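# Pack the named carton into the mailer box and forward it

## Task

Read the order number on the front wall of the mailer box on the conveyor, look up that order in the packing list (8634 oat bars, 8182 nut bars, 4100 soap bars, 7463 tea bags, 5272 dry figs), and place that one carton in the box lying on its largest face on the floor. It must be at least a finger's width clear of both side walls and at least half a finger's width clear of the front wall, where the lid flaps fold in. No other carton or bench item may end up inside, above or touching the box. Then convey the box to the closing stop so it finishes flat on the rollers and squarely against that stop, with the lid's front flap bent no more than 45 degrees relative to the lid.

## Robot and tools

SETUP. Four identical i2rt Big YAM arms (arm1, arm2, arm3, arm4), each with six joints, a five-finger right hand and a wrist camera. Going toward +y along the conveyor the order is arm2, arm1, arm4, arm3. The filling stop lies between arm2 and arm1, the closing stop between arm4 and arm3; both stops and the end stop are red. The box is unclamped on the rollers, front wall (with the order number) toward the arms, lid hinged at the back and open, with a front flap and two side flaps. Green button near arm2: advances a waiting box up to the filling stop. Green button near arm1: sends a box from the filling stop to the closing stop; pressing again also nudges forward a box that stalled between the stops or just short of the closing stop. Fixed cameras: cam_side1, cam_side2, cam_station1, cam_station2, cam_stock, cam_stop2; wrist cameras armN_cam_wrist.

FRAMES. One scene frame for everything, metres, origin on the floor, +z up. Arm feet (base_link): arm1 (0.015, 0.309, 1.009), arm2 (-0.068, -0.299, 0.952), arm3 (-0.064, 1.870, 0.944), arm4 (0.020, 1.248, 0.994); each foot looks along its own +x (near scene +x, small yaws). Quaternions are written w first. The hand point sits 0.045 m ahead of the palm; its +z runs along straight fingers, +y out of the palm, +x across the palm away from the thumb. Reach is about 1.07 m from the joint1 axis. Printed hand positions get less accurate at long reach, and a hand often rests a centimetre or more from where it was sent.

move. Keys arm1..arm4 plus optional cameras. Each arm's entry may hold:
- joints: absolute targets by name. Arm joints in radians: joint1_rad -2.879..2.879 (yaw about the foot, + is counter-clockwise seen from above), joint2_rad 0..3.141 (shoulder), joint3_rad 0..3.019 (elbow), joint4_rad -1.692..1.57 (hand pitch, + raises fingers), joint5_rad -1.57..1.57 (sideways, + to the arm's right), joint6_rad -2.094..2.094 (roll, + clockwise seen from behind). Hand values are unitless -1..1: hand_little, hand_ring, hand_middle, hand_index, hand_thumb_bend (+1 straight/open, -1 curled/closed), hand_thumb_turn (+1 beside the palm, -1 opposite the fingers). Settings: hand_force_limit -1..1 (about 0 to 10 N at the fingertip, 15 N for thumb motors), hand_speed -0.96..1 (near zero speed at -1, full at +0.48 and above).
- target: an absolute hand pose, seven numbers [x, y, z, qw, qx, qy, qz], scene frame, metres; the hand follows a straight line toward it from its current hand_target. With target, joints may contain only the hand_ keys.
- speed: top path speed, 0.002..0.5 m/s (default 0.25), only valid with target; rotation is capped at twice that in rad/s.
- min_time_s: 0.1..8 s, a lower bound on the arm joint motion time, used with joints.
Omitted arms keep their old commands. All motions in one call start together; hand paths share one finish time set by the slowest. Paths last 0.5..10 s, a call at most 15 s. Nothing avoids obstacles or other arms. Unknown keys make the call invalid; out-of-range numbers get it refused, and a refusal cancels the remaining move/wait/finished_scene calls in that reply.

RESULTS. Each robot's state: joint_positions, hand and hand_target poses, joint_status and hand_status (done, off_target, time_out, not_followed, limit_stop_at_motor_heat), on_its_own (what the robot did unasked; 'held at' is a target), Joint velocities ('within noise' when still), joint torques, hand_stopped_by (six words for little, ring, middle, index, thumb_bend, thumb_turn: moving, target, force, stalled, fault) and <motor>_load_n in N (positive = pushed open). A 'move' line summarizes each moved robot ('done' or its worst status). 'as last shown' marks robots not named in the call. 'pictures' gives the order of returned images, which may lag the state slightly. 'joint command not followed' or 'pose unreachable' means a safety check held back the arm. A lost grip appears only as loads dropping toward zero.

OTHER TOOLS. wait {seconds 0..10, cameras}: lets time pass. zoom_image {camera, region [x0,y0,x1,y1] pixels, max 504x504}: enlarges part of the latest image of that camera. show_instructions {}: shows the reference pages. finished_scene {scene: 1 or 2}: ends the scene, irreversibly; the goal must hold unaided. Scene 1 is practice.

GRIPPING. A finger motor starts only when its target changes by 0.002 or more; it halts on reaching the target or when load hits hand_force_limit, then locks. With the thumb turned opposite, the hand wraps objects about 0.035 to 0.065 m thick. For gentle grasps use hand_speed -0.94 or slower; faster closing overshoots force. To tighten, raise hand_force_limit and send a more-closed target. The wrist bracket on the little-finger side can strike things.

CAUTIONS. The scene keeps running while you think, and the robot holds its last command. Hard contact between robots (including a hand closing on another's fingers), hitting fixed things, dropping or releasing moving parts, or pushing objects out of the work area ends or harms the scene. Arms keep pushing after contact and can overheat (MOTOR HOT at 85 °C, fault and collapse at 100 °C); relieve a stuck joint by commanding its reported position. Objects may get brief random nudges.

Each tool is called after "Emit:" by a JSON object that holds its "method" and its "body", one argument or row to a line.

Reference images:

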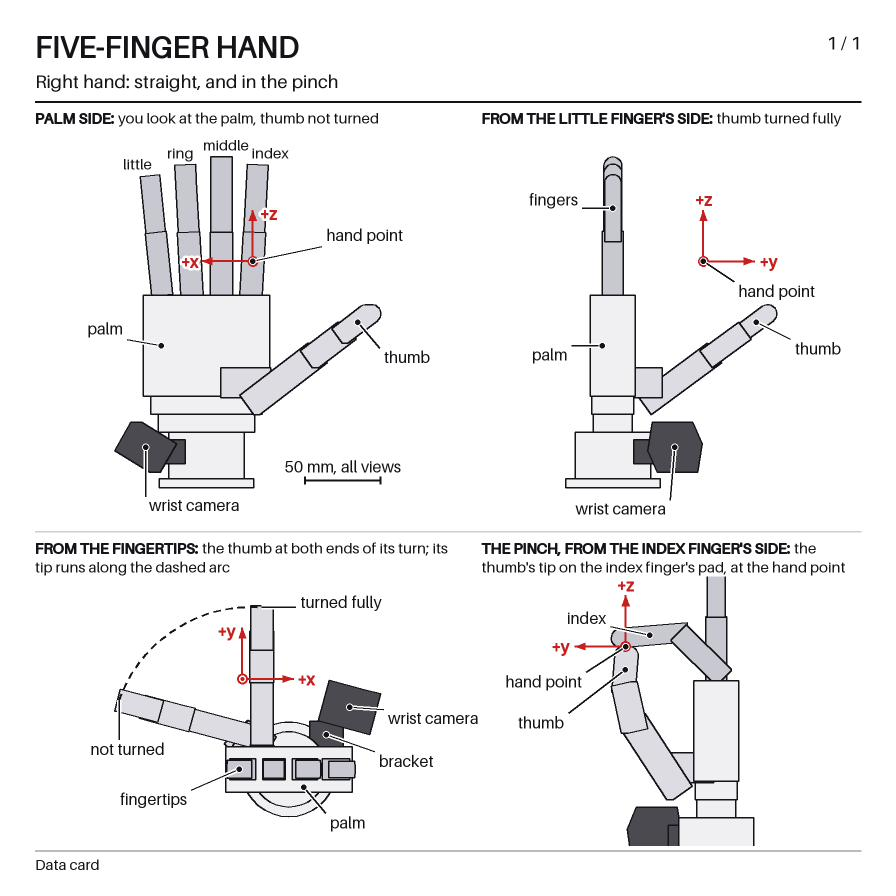

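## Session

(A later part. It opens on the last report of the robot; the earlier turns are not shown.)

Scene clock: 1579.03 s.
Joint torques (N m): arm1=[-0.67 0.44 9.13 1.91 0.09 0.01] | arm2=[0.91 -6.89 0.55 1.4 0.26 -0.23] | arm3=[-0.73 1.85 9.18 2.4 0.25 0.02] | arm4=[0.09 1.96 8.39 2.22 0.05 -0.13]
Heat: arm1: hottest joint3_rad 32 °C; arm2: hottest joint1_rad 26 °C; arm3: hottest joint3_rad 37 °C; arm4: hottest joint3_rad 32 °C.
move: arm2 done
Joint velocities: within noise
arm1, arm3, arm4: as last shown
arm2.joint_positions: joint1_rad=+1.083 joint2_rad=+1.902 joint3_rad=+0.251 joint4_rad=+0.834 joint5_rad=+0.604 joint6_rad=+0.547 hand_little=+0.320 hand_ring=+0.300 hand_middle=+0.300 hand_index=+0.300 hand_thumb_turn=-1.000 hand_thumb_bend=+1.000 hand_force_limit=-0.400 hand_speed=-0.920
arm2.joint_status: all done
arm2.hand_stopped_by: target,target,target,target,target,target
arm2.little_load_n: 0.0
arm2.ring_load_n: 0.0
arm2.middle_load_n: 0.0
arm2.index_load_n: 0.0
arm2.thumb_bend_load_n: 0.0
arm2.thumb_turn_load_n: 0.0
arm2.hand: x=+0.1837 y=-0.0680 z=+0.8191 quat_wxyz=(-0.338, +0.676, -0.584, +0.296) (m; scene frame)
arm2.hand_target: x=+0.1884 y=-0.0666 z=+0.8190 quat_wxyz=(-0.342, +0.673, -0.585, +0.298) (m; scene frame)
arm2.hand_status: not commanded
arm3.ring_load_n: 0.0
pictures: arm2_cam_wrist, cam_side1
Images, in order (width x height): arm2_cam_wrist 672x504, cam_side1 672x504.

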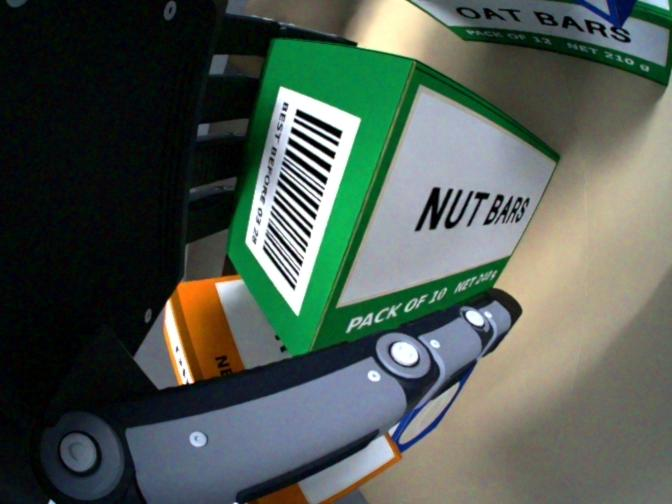

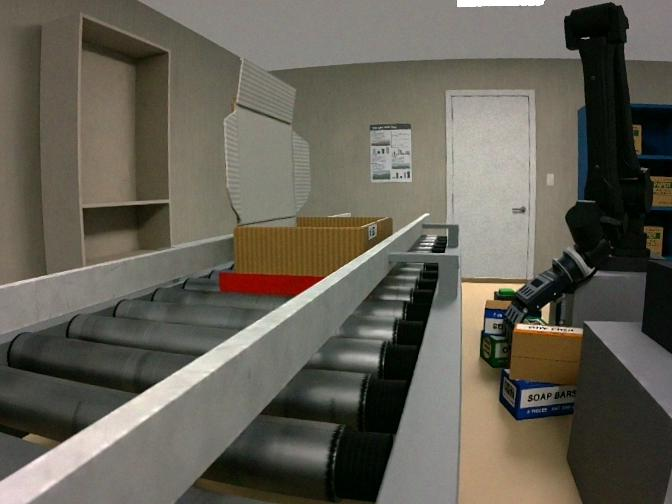

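Emit:
{"method": "move", "body": {
  "arm2": {"joints": {"hand_thumb_bend": 0.4, "hand_force_limit": -0.5, "hand_speed": -0.93}}
}}

Emit:
{"method": "move", "body": {
  "arm2": {"joints": {"hand_thumb_bend": 0.2, "hand_force_limit": 0.1, "hand_speed": -0.94}},
  "cameras": ["arm2_cam_wrist", "cam_side1"]
}}

Emit:
{"method": "zoom_image", "body": {
  "camera": "arm2_cam_wrist",
  "region": [180, 0, 600, 400]
}}

Scene clock: 1592.83 s.
Joint torques (N m): arm1=[-0.62 0.38 9.11 1.92 0.09 0] | arm2=[0.91 -6.89 0.57 1.42 0.27 -0.22] | arm3=[-0.79 1.85 9.14 2.43 0.25 0.03] | arm4=[0.09 2.02 8.29 2.13 0.06 -0.14]
Heat: arm1: hottest joint3_rad 32 °C; arm2: hottest joint1_rad 26 °C; arm3: hottest joint3_rad 37 °C; arm4: hottest joint3_rad 32 °C.
move: arm2 off_target
Joint velocities: within noise
arm1, arm3, arm4: as last shown
arm2.joint_positions: joint1_rad=+1.083 joint2_rad=+1.902 joint3_rad=+0.251 joint4_rad=+0.834 joint5_rad=+0.604 joint6_rad=+0.546 hand_little=+0.320 hand_ring=+0.300 hand_middle=+0.300 hand_index=+0.300 hand_thumb_turn=-1.000 hand_thumb_bend=+0.637 hand_force_limit=-0.500 hand_speed=-0.930
arm2.joint_status: hand_thumb_bend off_target (ended at +0.637, target +0.400); the others done
arm2.hand_stopped_by: target,target,target,target,force,target
arm2.little_load_n: 0.0
arm2.ring_load_n: 0.5
arm2.middle_load_n: 0.5
arm2.index_load_n: 0.5
arm2.thumb_bend_load_n: 4.5
arm2.thumb_turn_load_n: 0.5
arm2.hand: x=+0.1837 y=-0.0680 z=+0.8191 quat_wxyz=(-0.338, +0.676, -0.584, +0.296) (m; scene frame)
arm2.hand_target: x=+0.1884 y=-0.0666 z=+0.8190 quat_wxyz=(-0.342, +0.672, -0.585, +0.298) (m; scene frame)
arm2.hand_status: not commanded
arm3.little_load_n: -0.5
pictures: none

Scene clock: 1593.87 s.
Joint torques (N m): arm1=[-0.67 0.32 9.13 1.89 0.08 0] | arm2=[0.85 -6.89 0.57 1.42 0.26 -0.22] | arm3=[-0.79 1.79 9.14 2.41 0.25 0.02] | arm4=[0.26 2.37 8.42 2.02 0.06 -0.13]
Heat: arm1: hottest joint3_rad 32 °C; arm2: hottest joint1_rad 26 °C; arm3: hottest joint3_rad 37 °C; arm4: hottest joint3_rad 32 °C.
move: arm2 off_target
Joint velocities: within noise
arm1.joint_positions: joint1_rad=-0.175 joint2_rad=+0.576 joint3_rad=+1.392 joint4_rad=-1.141 joint5_rad=+0.129 joint6_rad=-1.103 hand_little=+1.000 hand_ring=+1.000 hand_middle=+1.000 hand_index=+1.000 hand_thumb_turn=+1.000 hand_thumb_bend=+1.000 hand_force_limit=+0.000 hand_speed=-0.800
arm1.joint_status: not commanded
arm1.hand_stopped_by: target,target,target,target,target,target
arm1.little_load_n: 0.0
arm1.ring_load_n: 0.0
arm1.middle_load_n: 0.0
arm1.index_load_n: 0.0
arm1.thumb_bend_load_n: 0.0
arm1.thumb_turn_load_n: 0.0
arm1.hand: x=+0.2408 y=+0.2071 z=+1.5430 quat_wxyz=(-0.044, +0.763, -0.283, +0.579) (m; scene frame)
arm1.hand_target: x=+0.2382 y=+0.2074 z=+1.5545 quat_wxyz=(-0.046, +0.756, -0.281, +0.590) (m; scene frame)
arm1.hand_status: not commanded
arm2.joint_positions: joint1_rad=+1.083 joint2_rad=+1.902 joint3_rad=+0.251 joint4_rad=+0.834 joint5_rad=+0.604 joint6_rad=+0.546 hand_little=+0.320 hand_ring=+0.300 hand_middle=+0.300 hand_index=+0.300 hand_thumb_turn=-1.000 hand_thumb_bend=+0.627 hand_force_limit=+0.100 hand_speed=-0.940
arm2.joint_status: hand_thumb_bend off_target (ended at +0.627, target +0.200); the others done
arm2.hand_stopped_by: target,target,target,target,force,target
arm2.little_load_n: 0.0
arm2.ring_load_n: 1.0
arm2.middle_load_n: 0.5
arm2.index_load_n: 1.0
arm2.thumb_bend_load_n: 8.5
arm2.thumb_turn_load_n: 1.5
arm2.hand: x=+0.1837 y=-0.0680 z=+0.8191 quat_wxyz=(-0.338, +0.676, -0.584, +0.296) (m; scene frame)
arm2.hand_target: x=+0.1884 y=-0.0666 z=+0.8190 quat_wxyz=(-0.342, +0.672, -0.585, +0.298) (m; scene frame)
arm2.hand_status: not commanded
arm3.joint_positions: joint1_rad=+0.166 joint2_rad=+0.628 joint3_rad=+1.395 joint4_rad=-1.333 joint5_rad=+0.112 joint6_rad=-1.362 hand_little=+1.000 hand_ring=+1.000 hand_middle=+1.000 hand_index=+1.000 hand_thumb_turn=+1.000 hand_thumb_bend=+1.000 hand_force_limit=+0.000 hand_speed=-0.800
arm3.joint_status: not commanded
arm3.hand_stopped_by: target,target,target,target,target,target
arm3.little_load_n: 0.0
arm3.ring_load_n: 0.0
arm3.middle_load_n: 0.0
arm3.index_load_n: 0.0
arm3.thumb_bend_load_n: 0.0
arm3.thumb_turn_load_n: 0.0
arm3.hand: x=+0.1650 y=+1.8151 z=+1.4428 quat_wxyz=(-0.017, +0.869, -0.086, +0.487) (m; scene frame)
arm3.hand_target: x=+0.1632 y=+1.8150 z=+1.4514 quat_wxyz=(-0.018, +0.864, -0.086, +0.495) (m; scene frame)
arm3.hand_status: not commanded
arm4.joint_positions: joint1_rad=+0.155 joint2_rad=+0.622 joint3_rad=+1.456 joint4_rad=-1.388 joint5_rad=+0.173 joint6_rad=-1.420 hand_little=+1.000 hand_ring=+1.000 hand_middle=+1.000 hand_index=+1.000 hand_thumb_turn=+1.000 hand_thumb_bend=+1.000 hand_force_limit=+0.000 hand_speed=-0.800
arm4.joint_status: not commanded
arm4.hand_stopped_by: target,target,target,target,target,target
arm4.little_load_n: 0.0
arm4.ring_load_n: 0.0
arm4.middle_load_n: 0.0
arm4.index_load_n: 0.0
arm4.thumb_bend_load_n: 0.0
arm4.thumb_turn_load_n: 0.0
arm4.hand: x=+0.2375 y=+1.2137 z=+1.5169 quat_wxyz=(-0.016, +0.869, -0.004, +0.494) (m; scene frame)
arm4.hand_target: x=+0.2358 y=+1.2134 z=+1.5257 quat_wxyz=(-0.019, +0.864, -0.005, +0.504) (m; scene frame)
arm4.hand_status: not commanded
pictures: arm2_cam_wrist, cam_side1
Images, in order (width x height): arm2_cam_wrist 672x504, cam_side1 672x504.

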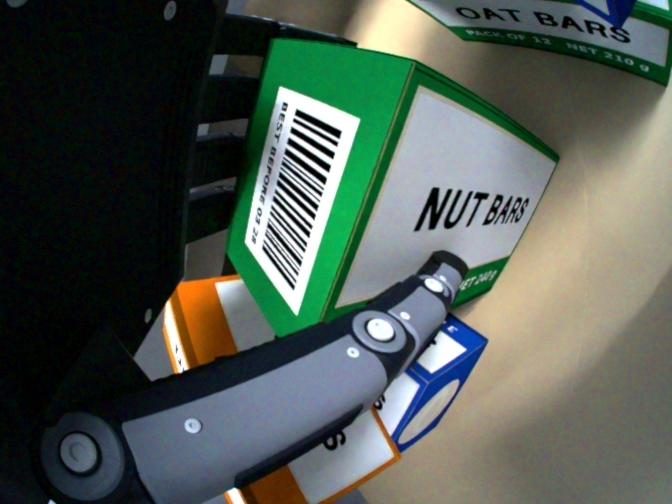

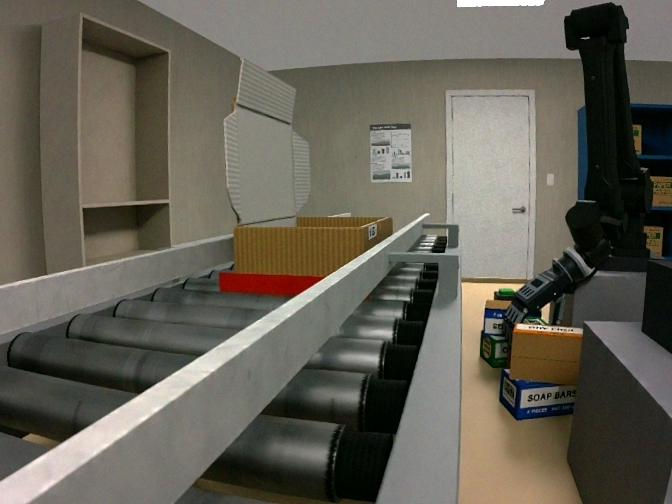

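Scaled by 1.200 from the camera's 672x504 image, which has a finer 960x720 frame.

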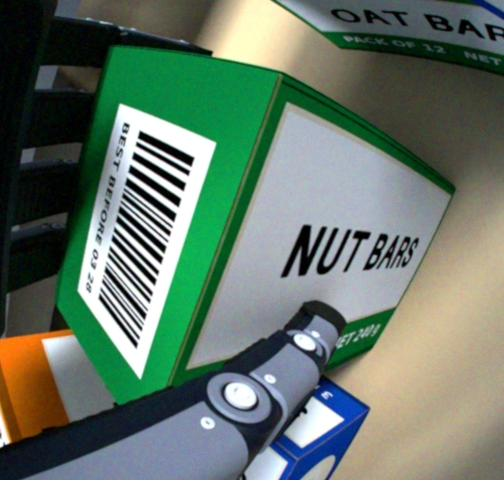

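Emit:
{"method": "move", "body": {
  "arm2": {"target": [0.1885, -0.0665, 0.84, -0.3426, 0.6724, -0.5846, 0.2979], "speed": 0.03},
  "cameras": ["arm2_cam_wrist", "cam_side1"]
}}

Emit:
{"method": "zoom_image", "body": {
  "camera": "cam_side1",
  "region": [440, 200, 600, 440]
}}

Scene clock: 1623.23 s.
Joint torques (N m): arm1=[-0.67 0.44 9.13 1.91 0.08 0] | arm2=[0.79 -10.23 0.13 0.68 0.39 -0.22] | arm3=[-0.73 1.85 9.16 2.43 0.25 0.03] | arm4=[-0.32 2.37 8.35 2.24 0.04 -0.16]
Heat: arm1: hottest joint3_rad 32 °C; arm2: hottest joint1_rad 26 °C; arm3: hottest joint3_rad 37 °C; arm4: hottest joint3_rad 32 °C.
move: arm2 done
Joint velocities: within noise
arm1, arm3, arm4: as last shown
arm2.joint_positions: joint1_rad=+1.083 joint2_rad=+1.816 joint3_rad=+0.251 joint4_rad=+0.743 joint5_rad=+0.600 joint6_rad=+0.545 hand_little=+0.320 hand_ring=+0.300 hand_middle=+0.300 hand_index=+0.300 hand_thumb_turn=-1.000 hand_thumb_bend=+0.627 hand_force_limit=+0.100 hand_speed=-0.940
arm2.joint_status: not commanded
arm2.hand_stopped_by: target,target,target,target,force,target
arm2.little_load_n: 0.0
arm2.ring_load_n: 1.0
arm2.middle_load_n: 1.0
arm2.index_load_n: 1.0
arm2.thumb_bend_load_n: 5.0
arm2.thumb_turn_load_n: 0.5
arm2.hand: x=+0.1843 y=-0.0657 z=+0.8317 quat_wxyz=(-0.336, +0.678, -0.583, +0.295) (m; scene frame)
arm2.hand_target: x=+0.1885 y=-0.0665 z=+0.8397 quat_wxyz=(-0.343, +0.672, -0.585, +0.298) (m; scene frame)
arm2.hand_status: done (0.009 m and 1.1 deg from the pose sent, 0.021 m and 0.6 deg at the start)
arm3.thumb_bend_load_n: -0.5
pictures: arm2_cam_wrist, cam_side1
Images, in order (width x height): arm2_cam_wrist 672x504, cam_side1 672x504.

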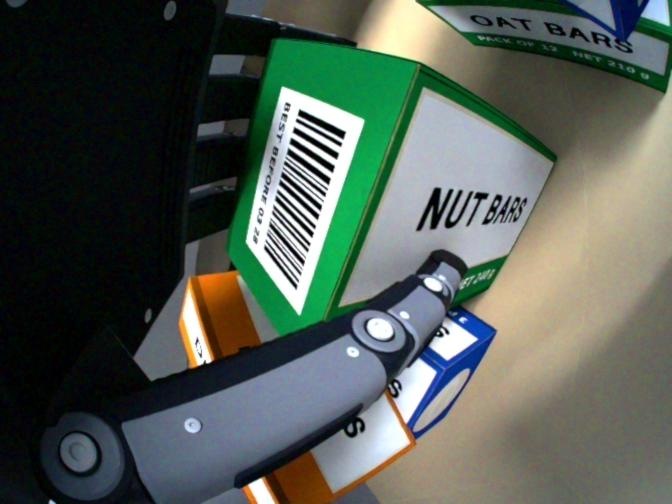

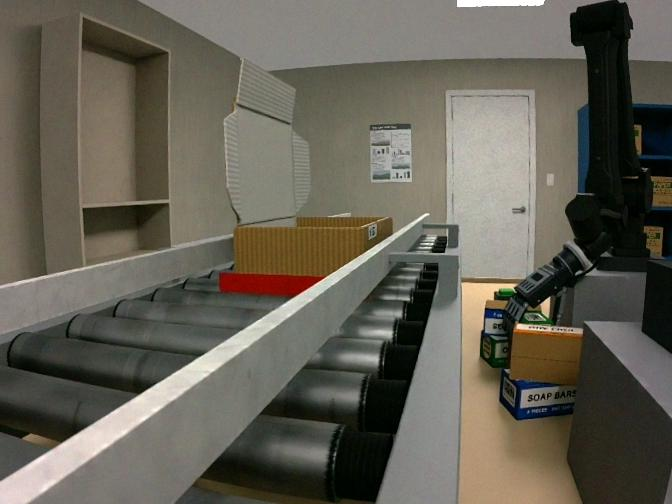

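Scaled by 2.100 from the camera's 672x504 image, which has a finer 960x720 frame.

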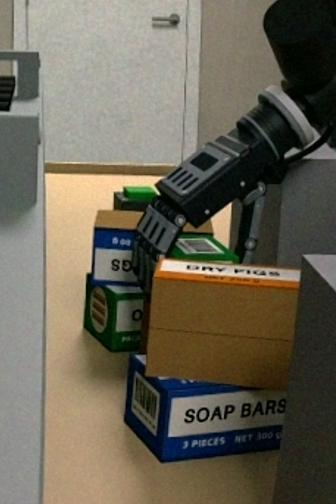

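Emit:
{"method": "move", "body": {
  "arm2": {"joints": {"hand_thumb_bend": 0.1, "hand_force_limit": 0.2, "hand_speed": -0.95}}
}}

Emit:
{"method": "move", "body": {
  "arm2": {"target": [0.1885, -0.0665, 0.93, -0.3426, 0.6724, -0.5846, 0.2979], "speed": 0.08},
  "cameras": ["arm2_cam_wrist", "cam_side1", "cam_stock", "cam_station1"]
}}

Emit:
{"method": "zoom_image", "body": {
  "camera": "cam_side1",
  "region": [440, 200, 600, 440]
}}

Scene clock: 1631.23 s.
Joint torques (N m): arm1=[-0.62 0.38 9.13 1.91 0.08 0.01] | arm2=[0.85 -10.23 0.13 0.61 0.39 -0.22] | arm3=[-0.73 1.85 9.13 2.44 0.25 0.03] | arm4=[-0.15 2.14 8.34 2.21 0.05 -0.16]
Heat: arm1: hottest joint3_rad 32 °C; arm2: hottest joint1_rad 26 °C; arm3: hottest joint3_rad 37 °C; arm4: hottest joint3_rad 32 °C.
move: arm2 off_target
Joint velocities: within noise
arm1, arm3, arm4: as last shown
arm2.joint_positions: joint1_rad=+1.083 joint2_rad=+1.816 joint3_rad=+0.251 joint4_rad=+0.743 joint5_rad=+0.600 joint6_rad=+0.545 hand_little=+0.320 hand_ring=+0.300 hand_middle=+0.300 hand_index=+0.300 hand_thumb_turn=-1.000 hand_thumb_bend=+0.618 hand_force_limit=+0.200 hand_speed=-0.950
arm2.joint_status: hand_thumb_bend off_target (ended at +0.618, target +0.100); the others done
arm2.hand_stopped_by: target,target,target,target,force,target
arm2.little_load_n: 0.0
arm2.ring_load_n: 2.0
arm2.middle_load_n: 1.5
arm2.index_load_n: 1.5
arm2.thumb_bend_load_n: 8.5
arm2.thumb_turn_load_n: 1.0
arm2.hand: x=+0.1843 y=-0.0657 z=+0.8317 quat_wxyz=(-0.336, +0.678, -0.583, +0.295) (m; scene frame)
arm2.hand_target: x=+0.1885 y=-0.0665 z=+0.8397 quat_wxyz=(-0.343, +0.672, -0.585, +0.298) (m; scene frame)
arm2.hand_status: not commanded
arm3.index_load_n: 0.5
arm3.thumb_bend_load_n: 0.0
pictures: none

Scene clock: 1633.20 s.
Joint torques (N m): arm1=[-0.62 0.32 9.14 1.92 0.08 0.01] | arm2=[0.62 -6.3 8.28 0.59 0.39 -0.18] | arm3=[-0.79 1.79 9.13 2.41 0.26 0.02] | arm4=[-0.32 2.43 8.42 2.19 0.04 -0.14]
Heat: arm1: hottest joint3_rad 32 °C; arm2: hottest joint1_rad 26 °C; arm3: hottest joint3_rad 37 °C; arm4: hottest joint3_rad 32 °C.
move: arm2 off_target
Joint velocities: within noise
arm1, arm3, arm4: as last shown
arm2.joint_positions: joint1_rad=+1.083 joint2_rad=+1.273 joint3_rad=+0.236 joint4_rad=+0.182 joint5_rad=+0.598 joint6_rad=+0.537 hand_little=+0.320 hand_ring=+0.300 hand_middle=+0.300 hand_index=+0.300 hand_thumb_turn=-1.000 hand_thumb_bend=+0.618 hand_force_limit=+0.200 hand_speed=-0.950
arm2.joint_status: not commanded
arm2.hand_stopped_by: target,target,target,target,force,target
arm2.little_load_n: 0.0
arm2.ring_load_n: 1.5
arm2.middle_load_n: 1.5
arm2.index_load_n: 1.5
arm2.thumb_bend_load_n: 8.5
arm2.thumb_turn_load_n: 1.0
arm2.hand: x=+0.1718 y=-0.0811 z=+0.9105 quat_wxyz=(-0.320, +0.688, -0.580, +0.296) (m; scene frame)
arm2.hand_target: x=+0.1881 y=-0.0671 z=+0.9301 quat_wxyz=(-0.343, +0.672, -0.584, +0.298) (m; scene frame)
arm2.hand_status: off_target (0.030 m and 3.2 deg from the pose sent, 0.098 m and 1.1 deg at the start)
arm3.index_load_n: 0.0
arm3.thumb_bend_load_n: -0.5
arm4.thumb_bend_load_n: -0.5
pictures: arm2_cam_wrist, cam_side1, cam_station1, cam_stock
Images, in order (width x height): arm2_cam_wrist 672x504, cam_side1 672x504, cam_station1 672x504, cam_stock 672x504.

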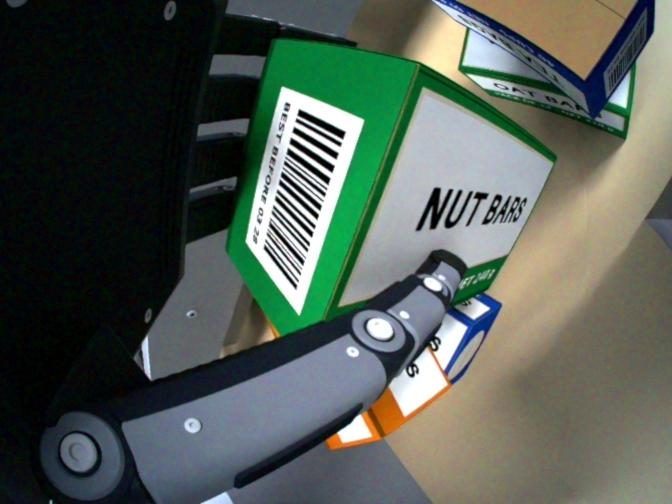

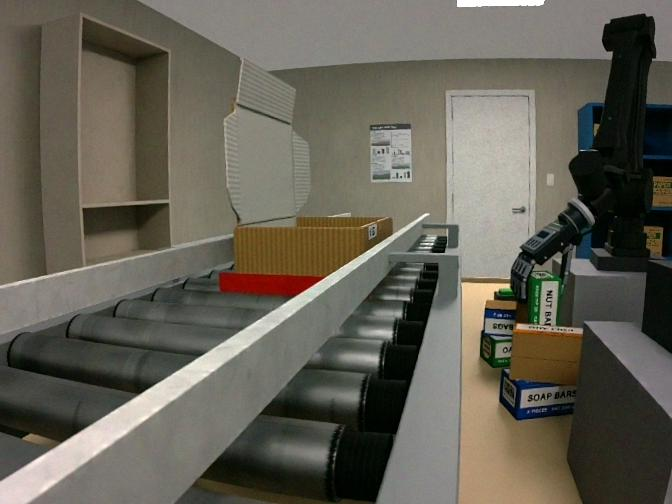

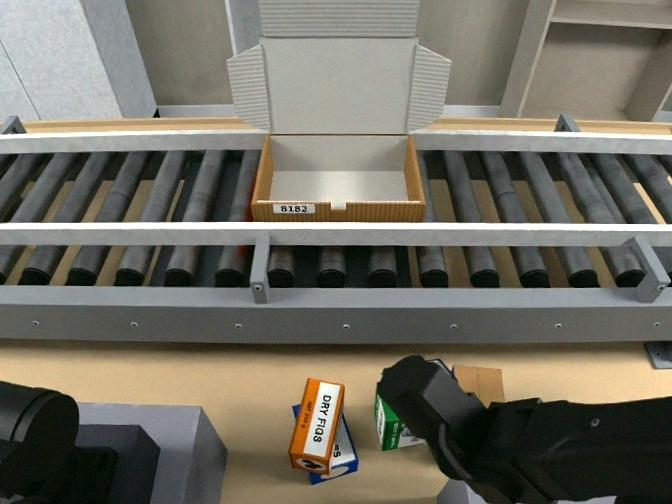

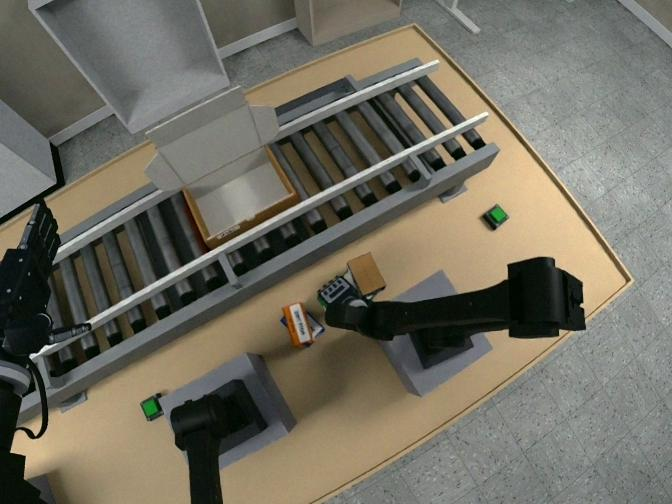

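Scaled by 2.100 from the camera's 672x504 image, which has a finer 960x720 frame.

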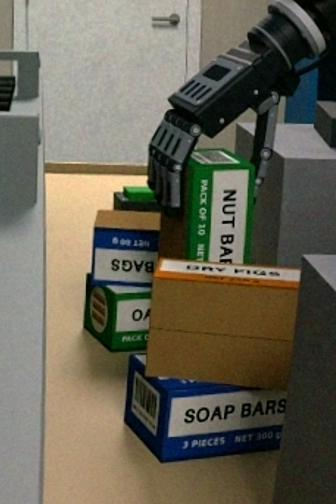

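Emit:
{"method": "move", "body": {
  "arm1": {"target": [0.60, 0.03, 1.32, 0, 0.7071, -0.7071, 0], "speed": 0.35},
  "cameras": ["arm1_cam_wrist", "cam_station1"]
}}

Scene clock: 1683.97 s.
Joint torques (N m): arm1=[-1.38 -24.76 12.64 -0.13 -0.09 0.1] | arm2=[0.62 -6.24 8.27 0.54 0.39 -0.18] | arm3=[-0.85 1.79 9.17 2.41 0.25 0.02] | arm4=[0.09 2.9 8.38 2.28 0.05 -0.13]
Heat: arm1: hottest joint3_rad 32 °C; arm2: hottest joint3_rad 27 °C; arm3: hottest joint3_rad 37 °C; arm4: hottest joint3_rad 32 °C.
move: arm1 off_target
Joint velocities: within noise
arm1.joint_positions: joint1_rad=-0.465 joint2_rad=+2.095 joint3_rad=+2.515 joint4_rad=-1.674 joint5_rad=+0.010 joint6_rad=-0.458 hand_little=+1.000 hand_ring=+1.000 hand_middle=+1.000 hand_index=+1.000 hand_thumb_turn=+1.000 hand_thumb_bend=+1.000 hand_force_limit=+0.000 hand_speed=-0.800
arm1.joint_status: not commanded
arm1.hand_stopped_by: target,target,target,target,target,target
arm1.little_load_n: 0.0
arm1.ring_load_n: 0.0
arm1.middle_load_n: 0.0
arm1.index_load_n: 0.0
arm1.thumb_bend_load_n: 0.0
arm1.thumb_turn_load_n: 0.0
arm1.hand: x=+0.5960 y=+0.0370 z=+1.3067 quat_wxyz=(-0.048, +0.706, -0.691, +0.145) (m; scene frame)
arm1.hand_target: x=+0.5990 y=+0.0306 z=+1.3191 quat_wxyz=(-0.056, +0.697, -0.697, +0.159) (m; scene frame)
arm1.hand_status: off_target (0.016 m and 17.7 deg from the pose sent, 0.458 m and 84.6 deg at the start; a joint's target at an end of its range on 40 of 95 steps)
arm2, arm3, arm4: as last shown
arm2.joint_positions: joint1_rad=+1.083 joint2_rad=+1.273 joint3_rad=+0.236 joint4_rad=+0.181 joint5_rad=+0.598 joint6_rad=+0.537 hand_little=+0.320 hand_ring=+0.300 hand_middle=+0.300 hand_index=+0.300 hand_thumb_turn=-1.000 hand_thumb_bend=+0.618 hand_force_limit=+0.200 hand_speed=-0.950
arm2.hand: x=+0.1717 y=-0.0812 z=+0.9104 quat_wxyz=(-0.320, +0.688, -0.580, +0.296) (m; scene frame)
arm3.thumb_bend_load_n: 0.0
arm4.thumb_bend_load_n: 0.0
pictures: arm1_cam_wrist, cam_station1
Images, in order (width x height): arm1_cam_wrist 672x504, cam_station1 672x504.

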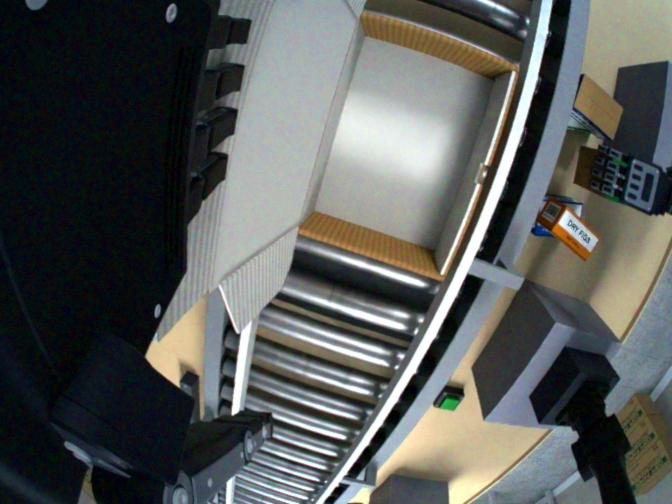

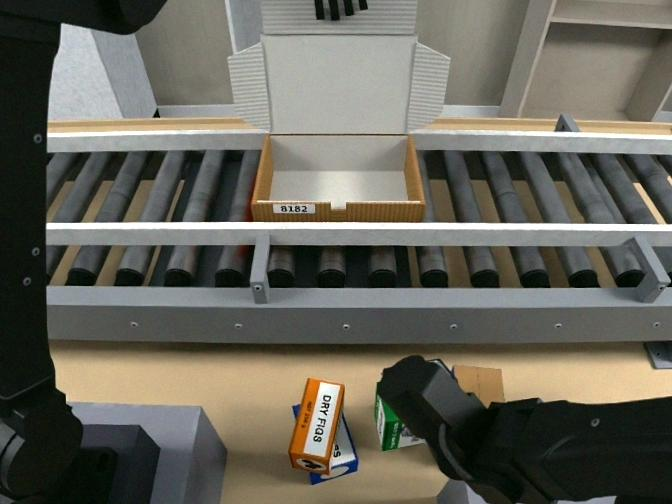

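Emit:
{"method": "zoom_image", "body": {
  "camera": "arm1_cam_wrist",
  "region": [270, 0, 550, 300]
}}

Scaled by 1.680 from the camera's 672x504 image, which has a finer 960x720 frame.

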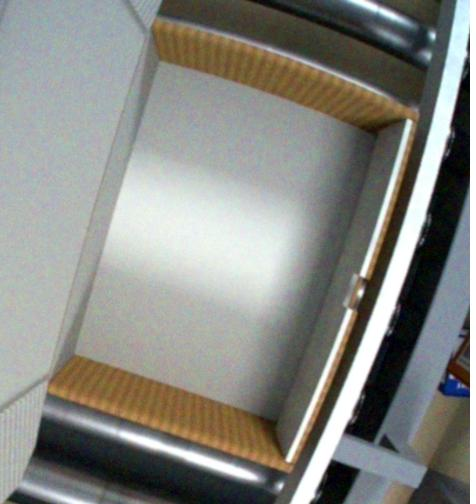

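Emit:
{"method": "move", "body": {
  "arm1": {"target": [0.48, 0.03, 1.20, 0, 0.7071, -0.7071, 0], "speed": 0.2},
  "cameras": ["arm1_cam_wrist", "cam_side1", "cam_station1"]
}}

Emit:
{"method": "zoom_image", "body": {
  "camera": "arm1_cam_wrist",
  "region": [220, 0, 600, 340]
}}

Emit:
{"method": "zoom_image", "body": {
  "camera": "cam_side1",
  "region": [200, 100, 480, 310]
}}

Scene clock: 1750.03 s.
Joint torques (N m): arm1=[-1.2 -24.94 7.8 0.24 0.14 -0.09] | arm2=[0.62 -6.3 8.28 0.55 0.39 -0.17] | arm3=[-0.79 1.79 9.14 2.43 0.25 0.02] | arm4=[0.03 2.43 8.31 2.25 0.07 -0.12]
Heat: arm1: hottest joint3_rad 37 °C; arm2: hottest joint3_rad 28 °C; arm3: hottest joint3_rad 37 °C; arm4: hottest joint3_rad 32 °C.
move: arm1 done
Joint velocities: within noise
arm1.joint_positions: joint1_rad=-0.555 joint2_rad=+1.955 joint3_rad=+1.973 joint4_rad=-1.594 joint5_rad=+0.001 joint6_rad=-0.521 hand_little=+1.000 hand_ring=+1.000 hand_middle=+1.000 hand_index=+1.000 hand_thumb_turn=+1.000 hand_thumb_bend=+1.000 hand_force_limit=+0.000 hand_speed=-0.800
arm1.joint_status: not commanded
arm1.hand_stopped_by: target,target,target,target,target,target
arm1.little_load_n: 0.0
arm1.ring_load_n: 0.0
arm1.middle_load_n: 0.0
arm1.index_load_n: 0.0
arm1.thumb_bend_load_n: 0.0
arm1.thumb_turn_load_n: 0.0
arm1.hand: x=+0.4820 y=+0.0341 z=+1.1981 quat_wxyz=(+0.001, +0.706, -0.708, -0.008) (m; scene frame)
arm1.hand_target: x=+0.4799 y=+0.0299 z=+1.2001 quat_wxyz=(+0.000, +0.707, -0.707, +0.000) (m; scene frame)
arm1.hand_status: done (0.005 m and 0.9 deg from the pose sent, 0.158 m and 17.7 deg at the start)
arm2, arm3, arm4: as last shown
arm2.index_load_n: 2.0
pictures: arm1_cam_wrist, cam_side1, cam_station1
Images, in order (width x height): arm1_cam_wrist 672x504, cam_side1 672x504, cam_station1 672x504.

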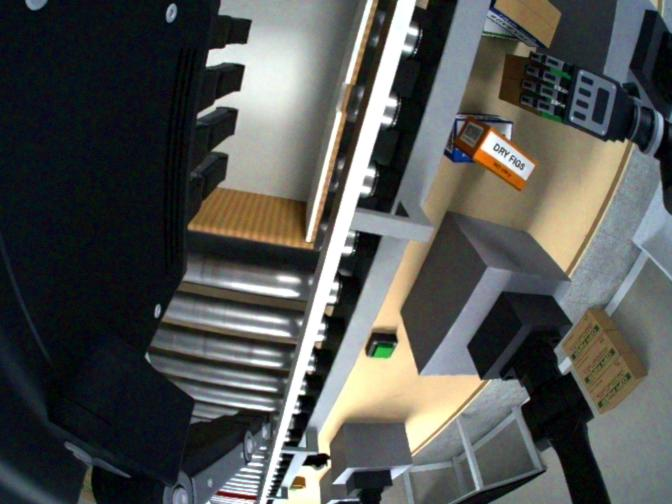

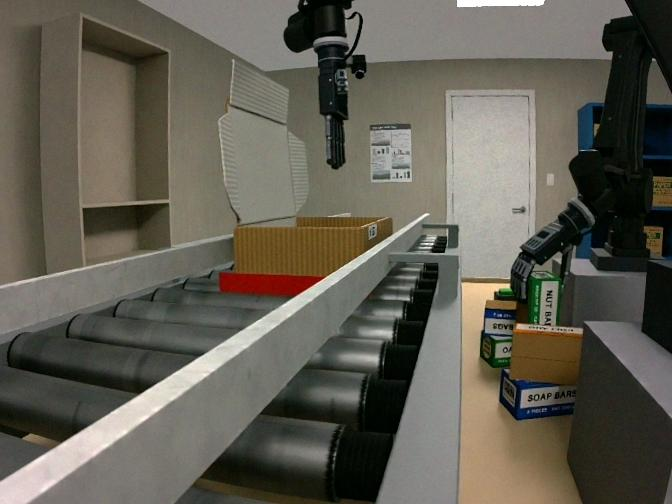

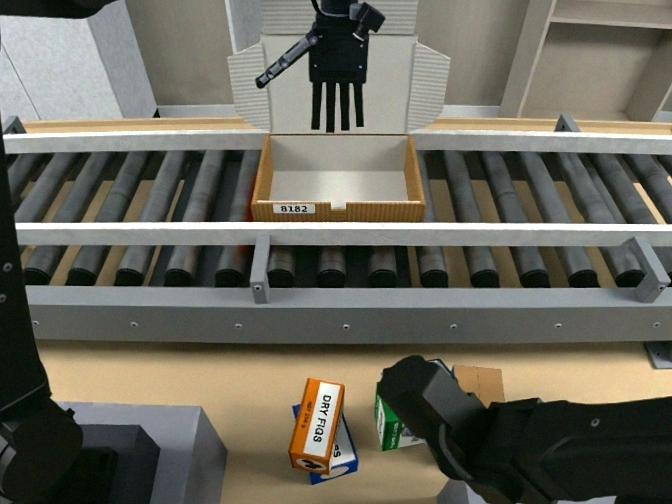

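Scaled by 1.326 from the camera's 672x504 image, which has a finer 960x720 frame.

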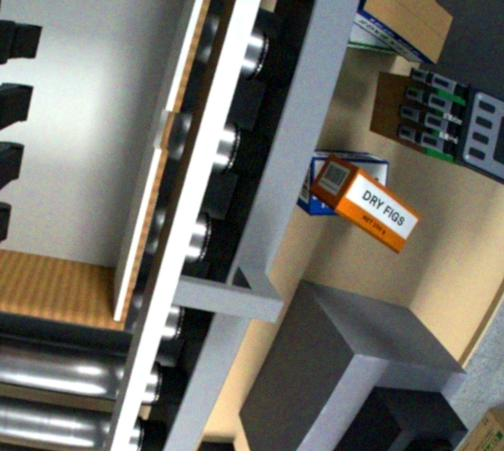

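Scaled by 1.800 from the camera's 672x504 image, which has a finer 960x720 frame.

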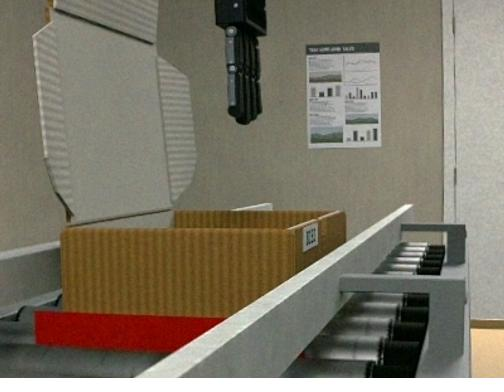

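Emit:
{"method": "move", "body": {
  "arm1": {"joints": {"joint1_rad": 0.1, "joint2_rad": 0.576, "joint3_rad": 1.392, "joint4_rad": -1.141, "joint5_rad": 0.129, "joint6_rad": -1.103}, "min_time_s": 3},
  "arm2": {"target": [0.30, -0.15, 1.15, -0.0436, 0.4981, -0.8627, 0.0755], "speed": 0.15},
  "cameras": ["arm2_cam_wrist", "arm1_cam_wrist", "cam_station1"]
}}

Scene clock: 1891.13 s.
Joint torques (N m): arm1=[0.21 1.2 6.84 2.67 0.19 -0.11] | arm2=[0.62 -8.94 14.87 -0.76 -0.02 -0.07] | arm3=[-0.73 1.9 9.14 2.43 0.25 0.02] | arm4=[0.09 2.32 8.28 2.22 0.03 -0.14]
Heat: arm1: hottest joint3_rad 33 °C; arm2: hottest joint3_rad 29 °C; arm3: hottest joint3_rad 37 °C; arm4: hottest joint3_rad 32 °C.
move: arm1 done; arm2 off_target
Joint velocities: within noise
arm1.joint_positions: joint1_rad=+0.089 joint2_rad=+0.570 joint3_rad=+1.401 joint4_rad=-1.164 joint5_rad=+0.125 joint6_rad=-1.093 hand_little=+1.000 hand_ring=+1.000 hand_middle=+1.000 hand_index=+1.000 hand_thumb_turn=+1.000 hand_thumb_bend=+1.000 hand_force_limit=+0.000 hand_speed=-0.800
arm1.joint_status: all done
arm1.hand_stopped_by: target,target,target,target,target,target
arm1.little_load_n: 0.0
arm1.ring_load_n: 0.0
arm1.middle_load_n: 0.0
arm1.index_load_n: 0.0
arm1.thumb_bend_load_n: 0.0
arm1.thumb_turn_load_n: 0.0
arm1.hand: x=+0.2520 y=+0.2688 z=+1.5432 quat_wxyz=(-0.124, +0.795, -0.183, +0.565) (m; scene frame)
arm1.hand_target: x=+0.2591 y=+0.2710 z=+1.5434 quat_wxyz=(-0.124, +0.794, -0.176, +0.568) (m; scene frame)
arm1.hand_status: not commanded
arm2.joint_positions: joint1_rad=+0.439 joint2_rad=+1.339 joint3_rad=+1.158 joint4_rad=-1.325 joint5_rad=+0.120 joint6_rad=+0.786 hand_little=+0.320 hand_ring=+0.300 hand_middle=+0.300 hand_index=+0.300 hand_thumb_turn=-1.000 hand_thumb_bend=+0.618 hand_force_limit=+0.200 hand_speed=-0.950
arm2.joint_status: not commanded
arm2.hand_stopped_by: target,target,target,target,force,target
arm2.little_load_n: 0.0
arm2.ring_load_n: 2.0
arm2.middle_load_n: 2.0
arm2.index_load_n: 2.5
arm2.thumb_bend_load_n: 8.0
arm2.thumb_turn_load_n: 1.0
arm2.hand: x=+0.2780 y=-0.1526 z=+1.1237 quat_wxyz=(-0.018, +0.509, -0.858, +0.071) (m; scene frame)
arm2.hand_target: x=+0.2985 y=-0.1505 z=+1.1499 quat_wxyz=(-0.044, +0.498, -0.863, +0.076) (m; scene frame)
arm2.hand_status: off_target (0.034 m and 3.3 deg from the pose sent, 0.280 m and 56.9 deg at the start)
arm3, arm4: as last shown
pictures: arm1_cam_wrist, arm2_cam_wrist, cam_station1
Images, in order (width x height): arm1_cam_wrist 672x504, arm2_cam_wrist 672x504, cam_station1 672x504.

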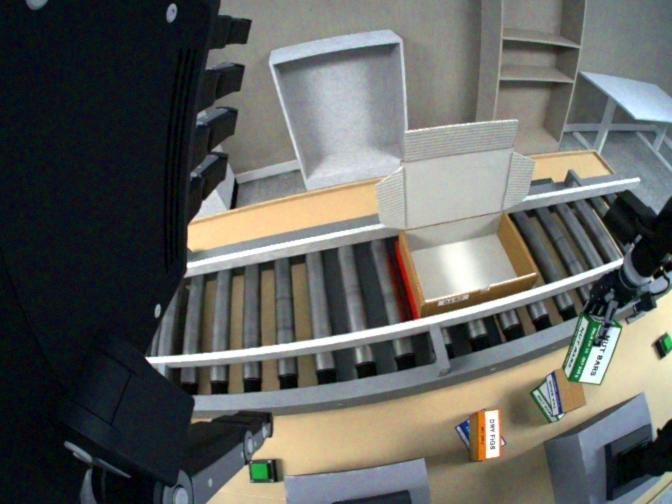

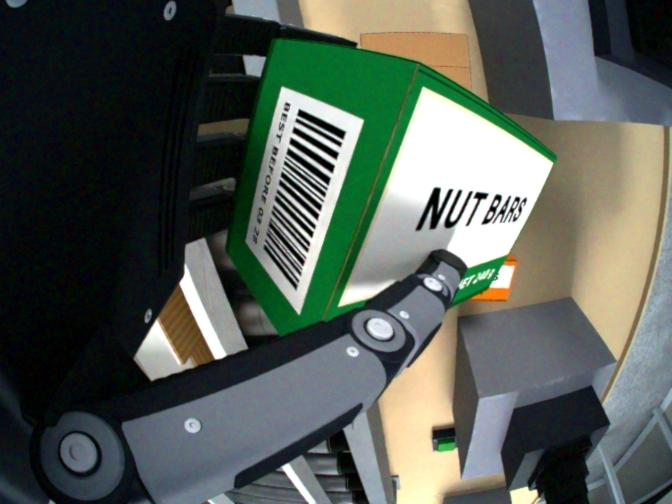

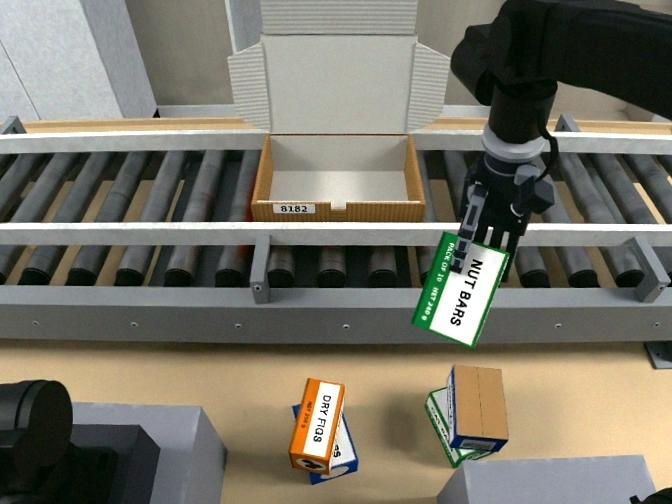

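Emit:
{"method": "move", "body": {
  "arm2": {"target": [0.45, -0.10, 1.24, 0.0053, 0.3007, -0.9536, -0.0167], "speed": 0.15}
}}

Emit:
{"method": "move", "body": {
  "arm2": {"target": [0.605, -0.026, 1.24, 0.0106, 0.0865, -0.9887, -0.1214], "speed": 0.12},
  "cameras": ["arm2_cam_wrist", "arm1_cam_wrist", "cam_station1", "cam_side1"]
}}

Scene clock: 1906.60 s.
Joint torques (N m): arm1=[0.21 1.2 6.84 2.69 0.19 -0.11] | arm2=[0.5 -15.97 14.84 -0.81 -0.26 -0.08] | arm3=[-0.79 1.85 9.14 2.43 0.25 0.02] | arm4=[0.26 2.37 8.34 2.11 0.07 -0.14]
Heat: arm1: hottest joint3_rad 33 °C; arm2: hottest joint3_rad 31 °C; arm3: hottest joint3_rad 37 °C; arm4: hottest joint3_rad 32 °C.
move: arm2 off_target
Joint velocities: within noise
arm1, arm3, arm4: as last shown
arm2.joint_positions: joint1_rad=+0.388 joint2_rad=+1.761 joint3_rad=+1.849 joint4_rad=-1.694 joint5_rad=-0.039 joint6_rad=+1.181 hand_little=+0.320 hand_ring=+0.300 hand_middle=+0.300 hand_index=+0.300 hand_thumb_turn=-1.000 hand_thumb_bend=+0.618 hand_force_limit=+0.200 hand_speed=-0.950
arm2.joint_status: not commanded
arm2.hand_stopped_by: target,target,target,target,force,target
arm2.little_load_n: 0.0
arm2.ring_load_n: 2.5
arm2.middle_load_n: 2.0
arm2.index_load_n: 2.5
arm2.thumb_bend_load_n: 8.0
arm2.thumb_turn_load_n: 1.0
arm2.hand: x=+0.4344 y=-0.0978 z=+1.2114 quat_wxyz=(+0.014, +0.309, -0.951, -0.017) (m; scene frame)
arm2.hand_target: x=+0.4482 y=-0.1006 z=+1.2394 quat_wxyz=(-0.015, +0.299, -0.954, -0.018) (m; scene frame)
arm2.hand_status: off_target (0.033 m and 1.4 deg from the pose sent, 0.214 m and 28.3 deg at the start; a joint's target at an end of its range on 27 of 74 steps)
pictures: none

Scene clock: 1909.50 s.
Joint torques (N m): arm1=[0.26 1.2 6.86 2.67 0.2 -0.1] | arm2=[1.26 -22.12 15.21 -0.5 -0.52 -0.06] | arm3=[-0.73 1.79 9.16 2.43 0.25 0.03] | arm4=[-0.26 2.02 8.38 2.15 0.05 -0.17]
Heat: arm1: hottest joint3_rad 33 °C; arm2: hottest joint3_rad 31 °C; arm3: hottest joint3_rad 37 °C; arm4: hottest joint3_rad 32 °C.
move: arm2 off_target
Joint velocities: within noise
arm1: as last shown
arm2.joint_positions: joint1_rad=+0.388 joint2_rad=+2.129 joint3_rad=+2.328 joint4_rad=-1.698 joint5_rad=-0.258 joint6_rad=+1.671 hand_little=+0.320 hand_ring=+0.300 hand_middle=+0.300 hand_index=+0.300 hand_thumb_turn=-1.000 hand_thumb_bend=+0.618 hand_force_limit=+0.200 hand_speed=-0.950
arm2.joint_status: not commanded
arm2.hand_stopped_by: target,target,target,target,force,target
arm2.little_load_n: 0.0
arm2.ring_load_n: 2.5
arm2.middle_load_n: 2.5
arm2.index_load_n: 2.5
arm2.thumb_bend_load_n: 8.0
arm2.thumb_turn_load_n: 0.5
arm2.hand: x=+0.5946 y=-0.0284 z=+1.2012 quat_wxyz=(-0.016, +0.074, -0.989, -0.129) (m; scene frame)
arm2.hand_target: x=+0.6022 y=-0.0268 z=+1.2392 quat_wxyz=(-0.050, +0.073, -0.986, -0.140) (m; scene frame)
arm2.hand_status: off_target (0.040 m and 3.5 deg from the pose sent, 0.187 m and 28.6 deg at the start; a joint's target at an end of its range on 85 of 87 steps)
arm3.joint_positions: joint1_rad=+0.166 joint2_rad=+0.628 joint3_rad=+1.395 joint4_rad=-1.333 joint5_rad=+0.112 joint6_rad=-1.362 hand_little=+1.000 hand_ring=+1.000 hand_middle=+1.000 hand_index=+1.000 hand_thumb_turn=+1.000 hand_thumb_bend=+1.000 hand_force_limit=+0.000 hand_speed=-0.800
arm3.joint_status: not commanded
arm3.hand_stopped_by: target,target,target,target,target,target
arm3.little_load_n: 0.0
arm3.ring_load_n: 0.0
arm3.middle_load_n: 0.0
arm3.index_load_n: 0.0
arm3.thumb_bend_load_n: 0.0
arm3.thumb_turn_load_n: 0.0
arm3.hand: x=+0.1650 y=+1.8151 z=+1.4428 quat_wxyz=(-0.017, +0.869, -0.086, +0.487) (m; scene frame)
arm3.hand_target: x=+0.1632 y=+1.8150 z=+1.4514 quat_wxyz=(-0.018, +0.864, -0.086, +0.495) (m; scene frame)
arm3.hand_status: not commanded
arm4.joint_positions: joint1_rad=+0.155 joint2_rad=+0.622 joint3_rad=+1.456 joint4_rad=-1.388 joint5_rad=+0.173 joint6_rad=-1.420 hand_little=+1.000 hand_ring=+1.000 hand_middle=+1.000 hand_index=+1.000 hand_thumb_turn=+1.000 hand_thumb_bend=+1.000 hand_force_limit=+0.000 hand_speed=-0.800
arm4.joint_status: not commanded
arm4.hand_stopped_by: target,target,target,target,target,target
arm4.little_load_n: 0.0
arm4.ring_load_n: 0.0
arm4.middle_load_n: 0.0
arm4.index_load_n: 0.0
arm4.thumb_bend_load_n: 0.0
arm4.thumb_turn_load_n: 0.0
arm4.hand: x=+0.2375 y=+1.2137 z=+1.5169 quat_wxyz=(-0.016, +0.869, -0.004, +0.494) (m; scene frame)
arm4.hand_target: x=+0.2358 y=+1.2134 z=+1.5257 quat_wxyz=(-0.019, +0.864, -0.005, +0.504) (m; scene frame)
arm4.hand_status: not commanded
pictures: arm1_cam_wrist, arm2_cam_wrist, cam_side1, cam_station1
Images, in order (width x height): arm1_cam_wrist 672x504, arm2_cam_wrist 672x504, cam_side1 672x504, cam_station1 672x504.

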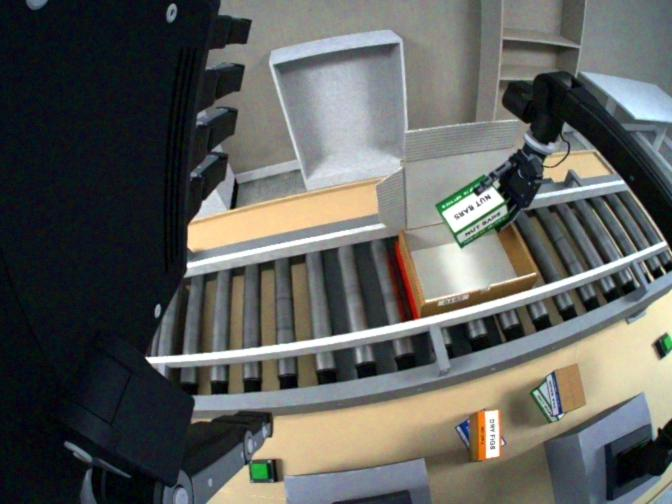

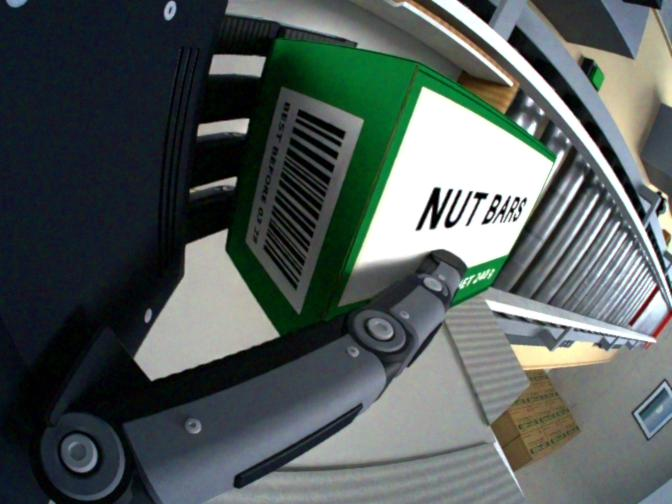

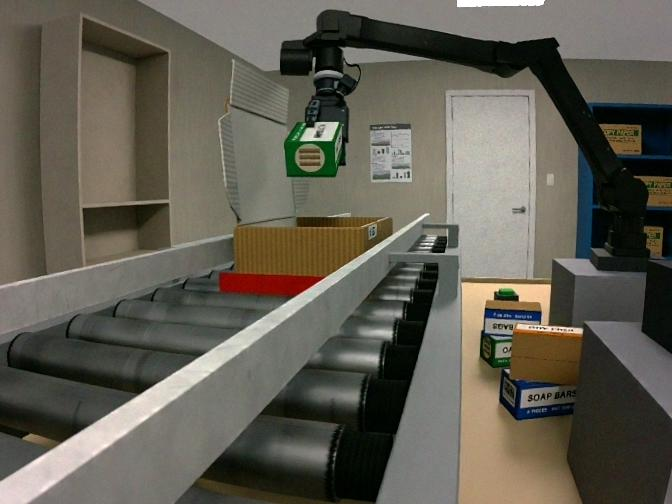

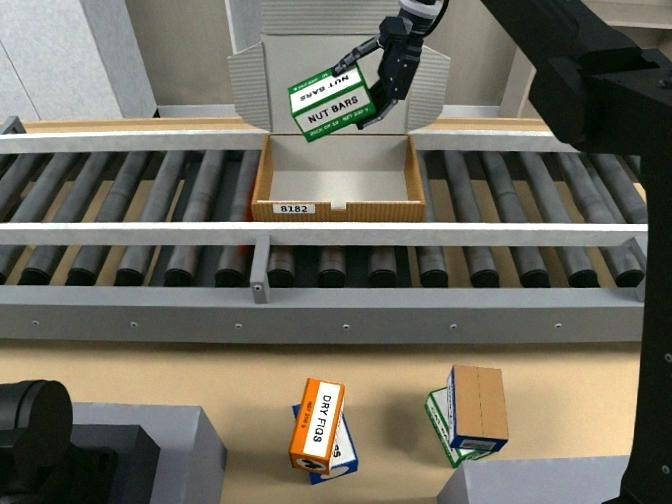

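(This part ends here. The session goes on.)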